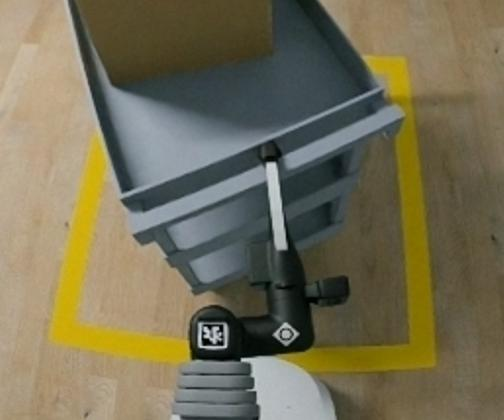

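Emit:
{"method": "move", "body": {"blocking": false, "cameras": [], "r2": {"base": {"translate_m": -0.039, "strafe_m": -0.191}, "pace": "slow", "contact_limits": {"translate_m": 0.8}}}}

Emit:
{"method": "wait", "body": {"seconds": 5, "cameras": ["r2_head_camera"]}}

Scene clock: 2731.00 s.
move: r2 moving
r1.base_odometry: x=-2.252 y=-0.560 heading=-2.269
r1.turned_by_wheels: +0.000
r1.turned_by_imu: +0.000
r1.base_tilt: forward=-1.6 right=+1.3
r1.lidar_m: 2.98 2.00 1.87 1.68 0.27 0.30 1.43 1.40 2.84 2.91 3.71 4.73
r1.base_status: not commanded
r1.joint_positions: lift_m=+0.124 arm_m=+0.000 wrist_yaw_rad=+3.196 wrist_pitch_rad=+0.002 wrist_roll_rad=+0.000 gripper_m=+0.056
r1.joint_status: not commanded
r1.measured_speeds: translate_m=+0.000 strafe_m=+0.000 rotate_rad=+0.000 lift_m=+0.000 arm_m=+0.000 wrist_yaw_rad=+0.000 wrist_pitch_rad=+0.000 wrist_roll_rad=+0.000
r1.motor_effort: lift_m=+19(19) arm_m=+4(4) wheel_0=+0(1) wheel_1=+5(6) wheel_2=-1(1)
r1.servo_current: wrist_yaw_rad=46(72) wrist_pitch_rad=46(46) wrist_roll_rad=52(59) gripper_m=39(46)
r1.contact_limits: translate_m 0.6
r1.hand_pose: x=-0.1218 y=+0.0717 z=+0.3020 quat_wxyz=(-0.027, -0.001, +0.000, +1.000) (m; r1's base frame)
r1.wrist_depth_mm: - 135 - - - 250 189 / - 135 141 - - 253 189 / - 133 164 - - 259 189 / 109 136 214 - - 264 189 / 137 - 1983 - - 307 190 / 1229 1229 196 1182 194 266 190 / - 809 750 809 798 206 190
r2.base_odometry: x=-6.336 y=-3.107 heading=+0.504
r2.turned_by_wheels: +0.001
r2.turned_by_imu: +0.001
r2.base_tilt: forward=-0.7 right=+0.1
r2.lidar_m: 0.34 0.35 2.85 1.19 0.51 0.39 0.37 0.42 0.61 1.90 2.04 0.45
r2.base_status: translate_m moving; strafe_m moving
r2.joint_positions: lift_m=+0.689 arm_m=+0.000 wrist_yaw_rad=+0.081 wrist_pitch_rad=+0.004 wrist_roll_rad=+1.569 gripper_m=-0.029
r2.joint_status: not commanded
r2.measured_speeds: translate_m=-0.010 strafe_m=-0.050 rotate_rad=+0.002 lift_m=+0.000 arm_m=+0.000 wrist_yaw_rad=+0.018 wrist_pitch_rad=+0.000 wrist_roll_rad=+0.000
r2.motor_effort: lift_m=+21(21) arm_m=-3(4) wheel_0=+4(8) wheel_1=-8(10) wheel_2=+10(10)
r2.servo_current: wrist_yaw_rad=46(52) wrist_pitch_rad=39(46) wrist_roll_rad=52(59) gripper_m=78(85)
r2.contact_limits: translate_m 0.8
r2.hand_pose: x=+0.4654 y=-0.0638 z=+0.8659 quat_wxyz=(+0.707, +0.706, +0.030, +0.027) (m; r2's base frame)
r2.wrist_depth_mm: - - - 262 298 304 306 / - - - 278 282 1618 1205 / - - - 263 266 1863 - / - - - 255 253 - - / - 452 449 182 242 - - / - 445 185 175 182 - - / - - 436 112 223 - -
pictures: none
No camera images: "cameras" was empty.

Scene clock: 2733.67 s.
earlier move: r2 done
r1.base_odometry: x=-2.252 y=-0.560 heading=-2.269
r1.turned_by_wheels: +0.000
r1.turned_by_imu: +0.000
r1.base_tilt: forward=-1.6 right=+1.2
r1.lidar_m: 2.98 2.02 1.86 1.70 0.25 0.28 1.46 1.40 2.83 2.91 3.76 4.72
r1.base_status: not commanded
r1.joint_positions: lift_m=+0.124 arm_m=+0.000 wrist_yaw_rad=+3.196 wrist_pitch_rad=+0.002 wrist_roll_rad=+0.000 gripper_m=+0.056
r1.joint_status: not commanded
r1.measured_speeds: translate_m=+0.000 strafe_m=+0.000 rotate_rad=+0.000 lift_m=+0.000 arm_m=+0.000 wrist_yaw_rad=+0.000 wrist_pitch_rad=+0.000 wrist_roll_rad=+0.000
r1.motor_effort: lift_m=+19(19) arm_m=+4(4) wheel_0=+0(1) wheel_1=+5(6) wheel_2=-1(1)
r1.servo_current: wrist_yaw_rad=46(72) wrist_pitch_rad=39(52) wrist_roll_rad=52(72) gripper_m=46(46)
r1.contact_limits: translate_m 0.6
r1.hand_pose: x=-0.1218 y=+0.0717 z=+0.3020 quat_wxyz=(-0.027, -0.001, +0.000, +1.000) (m; r1's base frame)
r1.wrist_depth_mm: - 135 - - - 250 188 / - 135 141 - - 254 189 / - 133 164 - - 258 189 / 109 135 214 - - 263 189 / 137 - 1983 - - 309 190 / 1229 1229 196 1229 194 266 190 / - 809 759 798 798 206 190
r2.base_odometry: x=-6.281 y=-3.280 heading=+0.504
r2.turned_by_wheels: +0.000
r2.turned_by_imu: +0.001
r2.base_tilt: forward=-0.7 right=+0.1
r2.lidar_m: 0.29 0.27 3.00 1.16 0.49 0.35 0.34 0.35 0.57 1.72 1.85 0.47
r2.base_status: done
r2.joint_positions: lift_m=+0.689 arm_m=+0.000 wrist_yaw_rad=+0.088 wrist_pitch_rad=+0.004 wrist_roll_rad=+1.569 gripper_m=-0.029
r2.joint_status: not commanded
r2.measured_speeds: translate_m=+0.000 strafe_m=+0.000 rotate_rad=+0.000 lift_m=+0.000 arm_m=+0.000 wrist_yaw_rad=+0.000 wrist_pitch_rad=+0.000 wrist_roll_rad=+0.000
r2.motor_effort: lift_m=+21(21) arm_m=-3(4) wheel_0=+9(17) wheel_1=-3(10) wheel_2=+4(14)
r2.servo_current: wrist_yaw_rad=59(78) wrist_pitch_rad=46(46) wrist_roll_rad=39(59) gripper_m=78(91)
r2.contact_limits: translate_m 0.8
r2.hand_pose: x=+0.4659 y=-0.0616 z=+0.8659 quat_wxyz=(+0.707, +0.706, +0.032, +0.030) (m; r2's base frame)
r2.wrist_depth_mm: - - - 285 - 1756 1182 / - - - 315 334 342 351 / - - - 286 300 1808 1281 / - - - 262 270 1921 - / - - - 190 248 - - / - 445 187 173 182 - - / - 418 418 112 214 - -
wait: 2.67 of 5 s (r2 has come to rest)
pictures: r2_head_camera
Images, in order (width x height): r2_head_camera 420x560.

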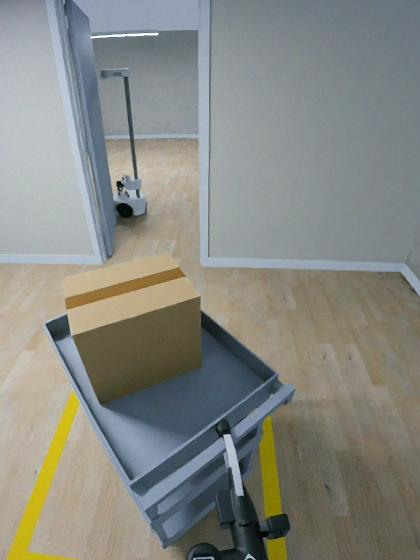

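Emit:
{"method": "move", "body": {"blocking": false, "cameras": [], "r1": {"base": {"translate_m": -0.157, "strafe_m": -0.12}, "pace": "slow", "contact_limits": {"translate_m": 0.6}}}}

Emit:
{"method": "wait", "body": {"seconds": 4, "cameras": ["r2_head_camera"]}}

Scene clock: 2806.20 s.
move: r1 moving
r1.base_odometry: x=-2.251 y=-0.547 heading=-2.269
r1.turned_by_wheels: +0.000
r1.turned_by_imu: +0.000
r1.base_tilt: forward=-1.6 right=+1.3
r1.lidar_m: 3.01 2.04 1.87 1.69 0.25 0.33 1.45 1.39 2.84 2.89 3.69 4.74
r1.base_status: translate_m moving; strafe_m moving
r1.joint_positions: lift_m=+0.124 arm_m=+0.000 wrist_yaw_rad=+3.196 wrist_pitch_rad=+0.002 wrist_roll_rad=+0.000 gripper_m=+0.056
r1.joint_status: not commanded
r1.measured_speeds: translate_m=-0.041 strafe_m=-0.032 rotate_rad=+0.000 lift_m=+0.000 arm_m=+0.000 wrist_yaw_rad=+0.000 wrist_pitch_rad=+0.000 wrist_roll_rad=+0.000
r1.motor_effort: lift_m=+19(19) arm_m=+4(4) wheel_0=-1(3) wheel_1=-3(7) wheel_2=+7(7)
r1.servo_current: wrist_yaw_rad=52(59) wrist_pitch_rad=39(46) wrist_roll_rad=46(59) gripper_m=46(46)
r1.contact_limits: translate_m 0.6
r1.hand_pose: x=-0.1218 y=+0.0717 z=+0.3020 quat_wxyz=(-0.027, -0.001, +0.000, +1.000) (m; r1's base frame)
r1.wrist_depth_mm: - 135 - - - 271 - / - 135 141 - - 272 182 / - 134 164 - - 279 182 / 109 136 214 - - 285 183 / 137 - - - - 287 183 / 1229 1229 197 1205 195 287 183 / - 809 759 809 798 222 184
r2.base_odometry: x=-6.281 y=-3.280 heading=+0.504
r2.turned_by_wheels: +0.000
r2.turned_by_imu: +0.000
r2.base_tilt: forward=-0.7 right=+0.0
r2.lidar_m: 0.29 0.27 3.02 1.13 0.46 0.35 0.34 0.37 0.56 1.75 1.82 0.47
r2.base_status: not commanded
r2.joint_positions: lift_m=+0.689 arm_m=+0.000 wrist_yaw_rad=+0.088 wrist_pitch_rad=+0.004 wrist_roll_rad=+1.569 gripper_m=-0.029
r2.joint_status: not commanded
r2.measured_speeds: translate_m=+0.000 strafe_m=+0.000 rotate_rad=+0.000 lift_m=+0.000 arm_m=+0.000 wrist_yaw_rad=+0.000 wrist_pitch_rad=+0.000 wrist_roll_rad=+0.000
r2.motor_effort: lift_m=+21(21) arm_m=-3(4) wheel_0=+9(9) wheel_1=-3(4) wheel_2=+5(5)
r2.servo_current: wrist_yaw_rad=65(65) wrist_pitch_rad=39(46) wrist_roll_rad=39(52) gripper_m=78(91)
r2.contact_limits: translate_m 0.8
r2.hand_pose: x=+0.4659 y=-0.0616 z=+0.8659 quat_wxyz=(+0.707, +0.706, +0.032, +0.030) (m; r2's base frame)
r2.wrist_depth_mm: - - - 286 - 1756 1205 / - - - 315 334 343 351 / - - - 285 301 1756 1281 / - - - 260 270 1921 - / - - - 190 248 - - / - 449 186 173 182 - - / - 424 421 112 213 - -
pictures: none
No camera images: "cameras" was empty.

Scene clock: 2808.90 s.
earlier move: r1 done
r1.base_odometry: x=-2.243 y=-0.363 heading=-2.269
r1.turned_by_wheels: +0.000
r1.turned_by_imu: -0.002
r1.base_tilt: forward=-1.6 right=+1.3
r1.lidar_m: 3.28 2.21 2.02 2.09 0.25 0.45 1.19 1.23 2.67 2.75 3.45 4.81
r1.base_status: done
r1.joint_positions: lift_m=+0.124 arm_m=+0.000 wrist_yaw_rad=+3.196 wrist_pitch_rad=+0.002 wrist_roll_rad=+0.000 gripper_m=+0.056
r1.joint_status: not commanded
r1.measured_speeds: translate_m=+0.000 strafe_m=+0.000 rotate_rad=+0.000 lift_m=+0.000 arm_m=+0.000 wrist_yaw_rad=+0.000 wrist_pitch_rad=+0.000 wrist_roll_rad=+0.000
r1.motor_effort: lift_m=+19(19) arm_m=+4(4) wheel_0=-2(5) wheel_1=+0(7) wheel_2=+2(8)
r1.servo_current: wrist_yaw_rad=52(59) wrist_pitch_rad=39(52) wrist_roll_rad=39(65) gripper_m=39(46)
r1.contact_limits: translate_m 0.6
r1.hand_pose: x=-0.1218 y=+0.0717 z=+0.3020 quat_wxyz=(-0.027, -0.001, +0.000, +1.000) (m; r1's base frame)
r1.wrist_depth_mm: - 135 - - - - 274 / - 135 141 - - - 310 / - 133 164 - - - 285 / 109 135 214 - - - 320 / - - 1430 - - 1618 322 / 1255 1229 195 1205 195 1060 324 / - 820 759 788 788 517 287
r2.base_odometry: x=-6.281 y=-3.280 heading=+0.504
r2.turned_by_wheels: +0.000
r2.turned_by_imu: +0.000
r2.base_tilt: forward=-0.6 right=+0.1
r2.lidar_m: 0.30 0.26 3.01 1.16 0.48 0.35 0.34 0.37 0.58 1.75 1.84 0.48
r2.base_status: not commanded
r2.joint_positions: lift_m=+0.689 arm_m=+0.000 wrist_yaw_rad=+0.088 wrist_pitch_rad=+0.004 wrist_roll_rad=+1.569 gripper_m=-0.029
r2.joint_status: not commanded
r2.measured_speeds: translate_m=+0.000 strafe_m=+0.000 rotate_rad=+0.000 lift_m=+0.000 arm_m=+0.000 wrist_yaw_rad=+0.000 wrist_pitch_rad=+0.000 wrist_roll_rad=+0.000
r2.motor_effort: lift_m=+21(21) arm_m=-3(4) wheel_0=+9(9) wheel_1=-3(4) wheel_2=+5(5)
r2.servo_current: wrist_yaw_rad=59(72) wrist_pitch_rad=39(46) wrist_roll_rad=52(59) gripper_m=78(91)
r2.contact_limits: translate_m 0.8
r2.hand_pose: x=+0.4659 y=-0.0616 z=+0.8659 quat_wxyz=(+0.707, +0.706, +0.032, +0.030) (m; r2's base frame)
r2.wrist_depth_mm: - - - 285 - 1756 1182 / - - - 312 336 345 349 / - - - 285 301 1808 1281 / - - - 259 270 1863 - / - - - 190 248 - - / - 442 187 173 182 - - / - 418 415 112 213 - -
wait: 2.70 of 4 s (r1 has come to rest)
pictures: r2_head_camera
Images, in order (width x height): r2_head_camera 420x560.

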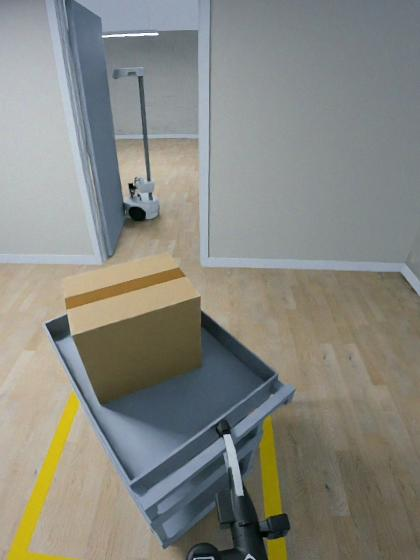

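Emit:
{"method": "move", "body": {"blocking": false, "cameras": [], "r1": {"base": {"translate_m": -0.26, "strafe_m": 0.052}, "pace": "slow", "contact_limits": {"translate_m": 0.6}}}}

Emit:
{"method": "wait", "body": {"seconds": 4.5, "cameras": []}}

Emit:
{"method": "move", "body": {"blocking": false, "cameras": [], "r1": {"base": {"translate_m": -0.337, "strafe_m": -0.111}, "pace": "slow", "contact_limits": {"translate_m": 0.6}}}}

Scene clock: 2815.67 s.
move: r1 moving
r1.base_odometry: x=-2.233 y=-0.355 heading=-2.270
r1.turned_by_wheels: +0.000
r1.turned_by_imu: -0.001
r1.base_tilt: forward=-1.6 right=+1.3
r1.lidar_m: 3.24 2.20 2.02 2.08 0.25 0.44 1.20 1.20 2.66 2.70 3.48 4.84
r1.base_status: translate_m moving; strafe_m moving
r1.joint_positions: lift_m=+0.124 arm_m=+0.000 wrist_yaw_rad=+3.196 wrist_pitch_rad=+0.002 wrist_roll_rad=+0.000 gripper_m=+0.056
r1.joint_status: not commanded
r1.measured_speeds: translate_m=-0.049 strafe_m=+0.010 rotate_rad=-0.001 lift_m=+0.000 arm_m=+0.000 wrist_yaw_rad=+0.000 wrist_pitch_rad=+0.000 wrist_roll_rad=+0.000
r1.motor_effort: lift_m=+19(19) arm_m=+4(4) wheel_0=-12(13) wheel_1=-4(4) wheel_2=+6(6)
r1.servo_current: wrist_yaw_rad=52(59) wrist_pitch_rad=46(46) wrist_roll_rad=46(59) gripper_m=39(46)
r1.contact_limits: translate_m 0.6
r1.hand_pose: x=-0.1218 y=+0.0717 z=+0.3020 quat_wxyz=(-0.027, -0.001, +0.000, +1.000) (m; r1's base frame)
r1.wrist_depth_mm: - 135 - - - - 310 / - 135 141 - - - 315 / - 134 164 - - - 322 / 109 135 214 - - - 294 / - - 1430 - - 1576 294 / 1255 1229 195 1205 196 1060 330 / - 820 759 798 798 525 329
r2.base_odometry: x=-6.281 y=-3.280 heading=+0.504
r2.turned_by_wheels: +0.000
r2.turned_by_imu: +0.000
r2.base_tilt: forward=-0.7 right=+0.1
r2.lidar_m: 0.30 0.29 3.01 1.15 0.47 0.36 0.33 0.38 0.57 1.72 1.83 0.48
r2.base_status: not commanded
r2.joint_positions: lift_m=+0.689 arm_m=+0.000 wrist_yaw_rad=+0.088 wrist_pitch_rad=+0.004 wrist_roll_rad=+1.569 gripper_m=-0.029
r2.joint_status: not commanded
r2.measured_speeds: translate_m=+0.000 strafe_m=+0.000 rotate_rad=+0.000 lift_m=+0.000 arm_m=+0.000 wrist_yaw_rad=+0.000 wrist_pitch_rad=+0.000 wrist_roll_rad=+0.000
r2.motor_effort: lift_m=+21(21) arm_m=-4(4) wheel_0=+9(9) wheel_1=-3(4) wheel_2=+5(5)
r2.servo_current: wrist_yaw_rad=65(65) wrist_pitch_rad=39(46) wrist_roll_rad=33(59) gripper_m=85(85)
r2.contact_limits: translate_m 0.8
r2.hand_pose: x=+0.4659 y=-0.0616 z=+0.8659 quat_wxyz=(+0.707, +0.706, +0.032, +0.030) (m; r2's base frame)
r2.wrist_depth_mm: - - - 286 - 1708 1182 / - - - 310 334 345 349 / - - - 283 301 1756 1308 / - - - 260 268 1863 - / - - - 190 248 - - / - 442 186 174 182 - - / - 418 421 112 213 - -
pictures: none
No camera images: "cameras" was empty.

Scene clock: 2819.07 s.
earlier move: r1 done
r1.base_odometry: x=-2.036 y=-0.197 heading=-2.270
r1.turned_by_wheels: +0.000
r1.turned_by_imu: +0.000
r1.base_tilt: forward=-1.6 right=+1.3
r1.lidar_m: 3.41 0.25 - 0.25 0.25 0.49 2.29 0.97 2.02 2.67 3.41 5.07
r1.base_status: done
r1.joint_positions: lift_m=+0.124 arm_m=+0.000 wrist_yaw_rad=+3.196 wrist_pitch_rad=+0.002 wrist_roll_rad=+0.000 gripper_m=+0.056
r1.joint_status: not commanded
r1.measured_speeds: translate_m=+0.000 strafe_m=+0.000 rotate_rad=+0.000 lift_m=+0.000 arm_m=+0.000 wrist_yaw_rad=+0.000 wrist_pitch_rad=+0.000 wrist_roll_rad=+0.000
r1.motor_effort: lift_m=+19(19) arm_m=+4(4) wheel_0=-8(14) wheel_1=+1(4) wheel_2=+1(7)
r1.servo_current: wrist_yaw_rad=33(65) wrist_pitch_rad=39(52) wrist_roll_rad=59(72) gripper_m=39(52)
r1.contact_limits: translate_m 0.6
r1.hand_pose: x=-0.1218 y=+0.0717 z=+0.3020 quat_wxyz=(-0.027, -0.001, +0.000, +1.000) (m; r1's base frame)
r1.wrist_depth_mm: - 135 - - - - 329 / - 135 141 - - - 377 / - 133 164 - - - 387 / 109 135 213 - - - 392 / - 1078 - - - - 397 / - 1060 195 1205 196 1160 397 / - 798 759 798 798 - 343
r2.base_odometry: x=-6.281 y=-3.280 heading=+0.504
r2.turned_by_wheels: +0.000
r2.turned_by_imu: +0.000
r2.base_tilt: forward=-0.7 right=+0.0
r2.lidar_m: 0.31 0.29 3.01 1.13 0.48 0.35 0.35 0.38 0.57 1.73 1.87 0.47
r2.base_status: not commanded
r2.joint_positions: lift_m=+0.689 arm_m=+0.000 wrist_yaw_rad=+0.088 wrist_pitch_rad=+0.004 wrist_roll_rad=+1.569 gripper_m=-0.029
r2.joint_status: not commanded
r2.measured_speeds: translate_m=+0.000 strafe_m=+0.000 rotate_rad=+0.000 lift_m=+0.000 arm_m=+0.000 wrist_yaw_rad=+0.000 wrist_pitch_rad=+0.000 wrist_roll_rad=+0.000
r2.motor_effort: lift_m=+21(21) arm_m=-3(4) wheel_0=+9(9) wheel_1=-3(4) wheel_2=+5(5)
r2.servo_current: wrist_yaw_rad=72(72) wrist_pitch_rad=52(52) wrist_roll_rad=46(65) gripper_m=78(85)
r2.contact_limits: translate_m 0.8
r2.hand_pose: x=+0.4659 y=-0.0616 z=+0.8659 quat_wxyz=(+0.707, +0.706, +0.032, +0.030) (m; r2's base frame)
r2.wrist_depth_mm: - - - 286 - 1756 1205 / - - - 314 336 343 349 / - - - 286 300 1756 1255 / - - - 259 270 1983 - / - - - 190 248 - - / - 445 186 173 182 - - / - 421 421 112 213 - -
wait: 3.40 of 4.5 s (r1 has come to rest)
pictures: none
No camera images: "cameras" was empty.

Scene clock: 2819.57 s.
move: r1 moving
r1.base_odometry: x=-2.031 y=-0.185 heading=-2.270
r1.turned_by_wheels: +0.000
r1.turned_by_imu: +0.000
r1.base_tilt: forward=-1.6 right=+1.3
r1.lidar_m: 3.39 0.25 - 0.25 0.25 0.52 2.25 0.98 2.00 2.67 3.40 5.09
r1.base_status: translate_m moving; strafe_m moving
r1.joint_positions: lift_m=+0.124 arm_m=+0.000 wrist_yaw_rad=+3.196 wrist_pitch_rad=+0.002 wrist_roll_rad=+0.000 gripper_m=+0.056
r1.joint_status: not commanded
r1.measured_speeds: translate_m=-0.048 strafe_m=-0.016 rotate_rad=-0.001 lift_m=+0.000 arm_m=+0.000 wrist_yaw_rad=+0.000 wrist_pitch_rad=+0.000 wrist_roll_rad=+0.000
r1.motor_effort: lift_m=+19(19) arm_m=+4(4) wheel_0=-8(9) wheel_1=-2(3) wheel_2=+5(5)
r1.servo_current: wrist_yaw_rad=59(59) wrist_pitch_rad=39(52) wrist_roll_rad=46(59) gripper_m=46(46)
r1.contact_limits: translate_m 0.6
r1.hand_pose: x=-0.1218 y=+0.0717 z=+0.3020 quat_wxyz=(-0.027, -0.001, +0.000, +1.000) (m; r1's base frame)
r1.wrist_depth_mm: - 135 - - - - 382 / - 134 141 - - - 392 / - 133 164 - - - 355 / 109 136 214 - - - 410 / - 1060 - - - - 359 / - 1060 195 1182 195 1160 359 / - 809 759 809 798 - 413
r2.base_odometry: x=-6.281 y=-3.280 heading=+0.504
r2.turned_by_wheels: +0.000
r2.turned_by_imu: +0.000
r2.base_tilt: forward=-0.7 right=+0.1
r2.lidar_m: 0.29 0.29 3.00 1.11 0.49 0.34 0.35 0.36 0.57 1.75 1.84 0.46
r2.base_status: not commanded
r2.joint_positions: lift_m=+0.689 arm_m=+0.000 wrist_yaw_rad=+0.088 wrist_pitch_rad=+0.004 wrist_roll_rad=+1.569 gripper_m=-0.029
r2.joint_status: not commanded
r2.measured_speeds: translate_m=+0.000 strafe_m=+0.000 rotate_rad=+0.000 lift_m=+0.000 arm_m=+0.000 wrist_yaw_rad=+0.000 wrist_pitch_rad=+0.000 wrist_roll_rad=+0.000
r2.motor_effort: lift_m=+21(21) arm_m=-3(4) wheel_0=+9(9) wheel_1=-3(4) wheel_2=+5(5)
r2.servo_current: wrist_yaw_rad=59(72) wrist_pitch_rad=46(52) wrist_roll_rad=52(52) gripper_m=78(85)
r2.contact_limits: translate_m 0.8
r2.hand_pose: x=+0.4659 y=-0.0616 z=+0.8659 quat_wxyz=(+0.707, +0.706, +0.032, +0.030) (m; r2's base frame)
r2.wrist_depth_mm: - - - 285 - 1708 1205 / - - - 312 336 343 349 / - - - 285 301 1661 1281 / - - - 262 268 1921 - / - - - 190 248 - - / - 445 186 174 182 - - / - 424 418 112 213 - -
pictures: none
No camera images: "cameras" was empty.

Emit:
{"method": "move", "body": {"blocking": false, "cameras": ["r2_head_camera"], "r1": {"base": {"translate_m": -0.343, "strafe_m": 0.086}, "pace": "slow", "contact_limits": {"translate_m": 0.6}}}}

Scene clock: 2828.10 s.
earlier move: r1 done
move: r1 moving
r1.base_odometry: x=-1.894 y=+0.140 heading=-2.271
r1.turned_by_wheels: +0.000
r1.turned_by_imu: -0.002
r1.base_tilt: forward=-1.6 right=+1.3
r1.lidar_m: 0.25 0.25 0.26 0.25 0.39 1.99 1.94 0.64 1.26 2.44 3.07 5.36
r1.base_status: translate_m moving; strafe_m moving
r1.joint_positions: lift_m=+0.124 arm_m=+0.000 wrist_yaw_rad=+3.196 wrist_pitch_rad=+0.002 wrist_roll_rad=+0.000 gripper_m=+0.056
r1.joint_status: not commanded
r1.measured_speeds: translate_m=-0.048 strafe_m=+0.013 rotate_rad=+0.002 lift_m=+0.000 arm_m=+0.000 wrist_yaw_rad=+0.000 wrist_pitch_rad=+0.000 wrist_roll_rad=+0.000
r1.motor_effort: lift_m=+19(19) arm_m=+4(4) wheel_0=-11(12) wheel_1=+3(9) wheel_2=+1(3)
r1.servo_current: wrist_yaw_rad=39(72) wrist_pitch_rad=39(46) wrist_roll_rad=46(59) gripper_m=39(46)
r1.contact_limits: translate_m 0.6
r1.hand_pose: x=-0.1218 y=+0.0717 z=+0.3020 quat_wxyz=(-0.027, -0.001, +0.000, +1.000) (m; r1's base frame)
r1.wrist_depth_mm: - 135 - - - - - / - 135 141 - - - - / - 133 164 - - - - / 109 135 214 - - - - / - 732 - - - - - / - 732 195 1205 195 1160 1118 / - 160 759 798 798 - 809
r2.base_odometry: x=-6.281 y=-3.280 heading=+0.504
r2.turned_by_wheels: +0.000
r2.turned_by_imu: +0.001
r2.base_tilt: forward=-0.7 right=+0.1
r2.lidar_m: 0.29 0.27 3.01 1.14 0.48 0.35 0.34 0.38 0.57 1.74 1.84 0.47
r2.base_status: not commanded
r2.joint_positions: lift_m=+0.689 arm_m=+0.000 wrist_yaw_rad=+0.088 wrist_pitch_rad=+0.004 wrist_roll_rad=+1.569 gripper_m=-0.029
r2.joint_status: not commanded
r2.measured_speeds: translate_m=+0.000 strafe_m=+0.000 rotate_rad=+0.000 lift_m=+0.000 arm_m=+0.000 wrist_yaw_rad=+0.000 wrist_pitch_rad=+0.000 wrist_roll_rad=+0.000
r2.motor_effort: lift_m=+21(21) arm_m=-3(4) wheel_0=+9(9) wheel_1=-3(4) wheel_2=+5(5)
r2.servo_current: wrist_yaw_rad=59(72) wrist_pitch_rad=46(46) wrist_roll_rad=46(46) gripper_m=85(85)
r2.contact_limits: translate_m 0.8
r2.hand_pose: x=+0.4659 y=-0.0616 z=+0.8659 quat_wxyz=(+0.707, +0.706, +0.032, +0.030) (m; r2's base frame)
r2.wrist_depth_mm: - - - 285 - 1756 1205 / - - - 314 336 342 349 / - - - 283 300 1756 1308 / - - - 259 270 1921 - / - - - 190 248 - - / - 445 186 173 182 - - / - 424 418 112 213 - -
pictures: r2_head_camera
Images, in order (width x height): r2_head_camera 420x560.

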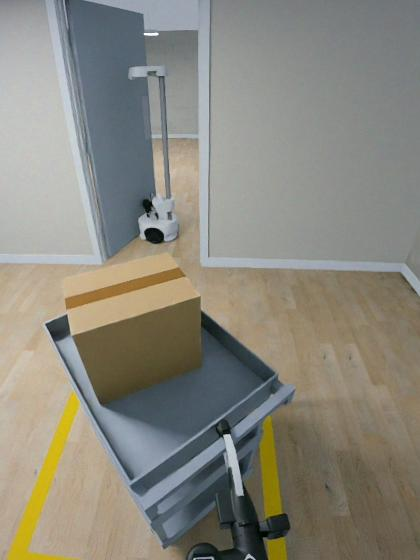

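Emit:
{"method": "move", "body": {"blocking": false, "cameras": [], "r1": {"base": {"translate_m": -0.139, "strafe_m": 0.057}, "pace": "slow", "contact_limits": {"translate_m": 0.6}}}}

Scene clock: 2837.60 s.
earlier move: r1 done
move: r1 moving
r1.base_odometry: x=-1.606 y=+0.346 heading=-2.272
r1.turned_by_wheels: -0.001
r1.turned_by_imu: -0.002
r1.base_tilt: forward=-1.6 right=+1.2
r1.lidar_m: 0.25 - 0.25 0.36 3.10 1.65 1.60 0.42 0.39 2.38 0.43 0.25
r1.base_status: translate_m moving; strafe_m moving
r1.joint_positions: lift_m=+0.124 arm_m=+0.000 wrist_yaw_rad=+3.203 wrist_pitch_rad=+0.002 wrist_roll_rad=+0.000 gripper_m=+0.056
r1.joint_status: not commanded
r1.measured_speeds: translate_m=-0.050 strafe_m=+0.019 rotate_rad=-0.002 lift_m=+0.000 arm_m=+0.000 wrist_yaw_rad=+0.000 wrist_pitch_rad=+0.000 wrist_roll_rad=+0.000
r1.motor_effort: lift_m=+19(19) arm_m=+7(8) wheel_0=-8(11) wheel_1=+5(12) wheel_2=-4(13)
r1.servo_current: wrist_yaw_rad=65(85) wrist_pitch_rad=46(52) wrist_roll_rad=52(59) gripper_m=46(46)
r1.contact_limits: translate_m 0.6
r1.hand_pose: x=-0.1226 y=+0.0696 z=+0.3020 quat_wxyz=(-0.031, -0.001, +0.000, +1.000) (m; r1's base frame)
r1.wrist_depth_mm: - 133 132 - - - - / - - 132 - - - - / - 120 133 - - - - / - 133 183 - - - - / 137 - - - 1921 1863 - / - 1255 197 1229 195 1160 1118 / - 820 768 798 798 - 809
r2.base_odometry: x=-6.281 y=-3.280 heading=+0.504
r2.turned_by_wheels: +0.000
r2.turned_by_imu: +0.001
r2.base_tilt: forward=-0.7 right=+0.0
r2.lidar_m: 0.29 0.27 3.02 1.14 0.49 0.35 0.34 0.35 0.57 1.73 1.84 0.46
r2.base_status: not commanded
r2.joint_positions: lift_m=+0.689 arm_m=+0.000 wrist_yaw_rad=+0.088 wrist_pitch_rad=+0.004 wrist_roll_rad=+1.569 gripper_m=-0.029
r2.joint_status: not commanded
r2.measured_speeds: translate_m=+0.000 strafe_m=+0.000 rotate_rad=+0.000 lift_m=+0.000 arm_m=+0.000 wrist_yaw_rad=+0.000 wrist_pitch_rad=+0.000 wrist_roll_rad=+0.000
r2.motor_effort: lift_m=+21(21) arm_m=-3(4) wheel_0=+9(9) wheel_1=-3(4) wheel_2=+4(5)
r2.servo_current: wrist_yaw_rad=59(65) wrist_pitch_rad=46(46) wrist_roll_rad=39(52) gripper_m=78(85)
r2.contact_limits: translate_m 0.8
r2.hand_pose: x=+0.4659 y=-0.0616 z=+0.8659 quat_wxyz=(+0.707, +0.706, +0.032, +0.030) (m; r2's base frame)
r2.wrist_depth_mm: - - - 286 - 1808 1160 / - - - 312 334 343 351 / - - - 283 300 1756 1281 / - - - 260 270 1921 - / - - - 190 248 - - / - 445 186 173 182 - - / - 421 421 112 213 - -
pictures: none
No camera images: "cameras" was empty.

Emit:
{"method": "move", "body": {"blocking": false, "cameras": [], "r1": {"base": {"translate_m": -0.1, "strafe_m": 0.041}, "pace": "slow", "contact_limits": {"translate_m": 0.6}}}}

Scene clock: 2842.57 s.
earlier move: r1 done
move: r1 moving
r1.base_odometry: x=-1.472 y=+0.416 heading=-2.272
r1.turned_by_wheels: -0.001
r1.turned_by_imu: -0.001
r1.base_tilt: forward=-1.6 right=+1.3
r1.lidar_m: - 0.25 0.26 2.44 3.07 1.50 1.42 2.55 0.37 0.42 0.28 0.25
r1.base_status: translate_m moving; strafe_m moving
r1.joint_positions: lift_m=+0.124 arm_m=+0.000 wrist_yaw_rad=+3.197 wrist_pitch_rad=+0.002 wrist_roll_rad=+0.000 gripper_m=+0.056
r1.joint_status: not commanded
r1.measured_speeds: translate_m=-0.049 strafe_m=+0.020 rotate_rad=+0.002 lift_m=+0.000 arm_m=+0.000 wrist_yaw_rad=+0.000 wrist_pitch_rad=+0.000 wrist_roll_rad=+0.000
r1.motor_effort: lift_m=+19(19) arm_m=+5(5) wheel_0=-8(8) wheel_1=+4(10) wheel_2=-4(15)
r1.servo_current: wrist_yaw_rad=52(59) wrist_pitch_rad=46(52) wrist_roll_rad=52(52) gripper_m=39(46)
r1.contact_limits: translate_m 0.6
r1.hand_pose: x=-0.1219 y=+0.0715 z=+0.3020 quat_wxyz=(-0.027, -0.001, +0.000, +1.000) (m; r1's base frame)
r1.wrist_depth_mm: - 133 133 - - - - / - 116 133 - 1808 - - / - 125 135 - - - - / - 134 185 - - - - / 137 - - - 1863 1863 - / - 1229 197 1205 196 1281 1098 / - 809 759 809 788 - 809
r2.base_odometry: x=-6.281 y=-3.280 heading=+0.504
r2.turned_by_wheels: +0.000
r2.turned_by_imu: +0.001
r2.base_tilt: forward=-0.7 right=+0.1
r2.lidar_m: 0.27 0.28 3.01 1.15 0.49 0.35 0.35 0.38 0.55 1.74 1.84 0.46
r2.base_status: not commanded
r2.joint_positions: lift_m=+0.689 arm_m=+0.000 wrist_yaw_rad=+0.088 wrist_pitch_rad=+0.004 wrist_roll_rad=+1.569 gripper_m=-0.029
r2.joint_status: not commanded
r2.measured_speeds: translate_m=+0.000 strafe_m=+0.000 rotate_rad=+0.000 lift_m=+0.000 arm_m=+0.000 wrist_yaw_rad=+0.000 wrist_pitch_rad=+0.000 wrist_roll_rad=+0.000
r2.motor_effort: lift_m=+21(21) arm_m=-4(4) wheel_0=+9(9) wheel_1=-3(4) wheel_2=+5(5)
r2.servo_current: wrist_yaw_rad=65(65) wrist_pitch_rad=33(46) wrist_roll_rad=39(52) gripper_m=78(85)
r2.contact_limits: translate_m 0.8
r2.hand_pose: x=+0.4659 y=-0.0616 z=+0.8659 quat_wxyz=(+0.707, +0.706, +0.032, +0.030) (m; r2's base frame)
r2.wrist_depth_mm: - - - 286 - 1708 1205 / - - - 314 334 342 351 / - - - 285 300 1756 1308 / - - - 259 270 1921 - / - - - 190 247 - - / - 439 186 173 182 - - / - 421 418 112 213 - -
pictures: none
No camera images: "cameras" was empty.


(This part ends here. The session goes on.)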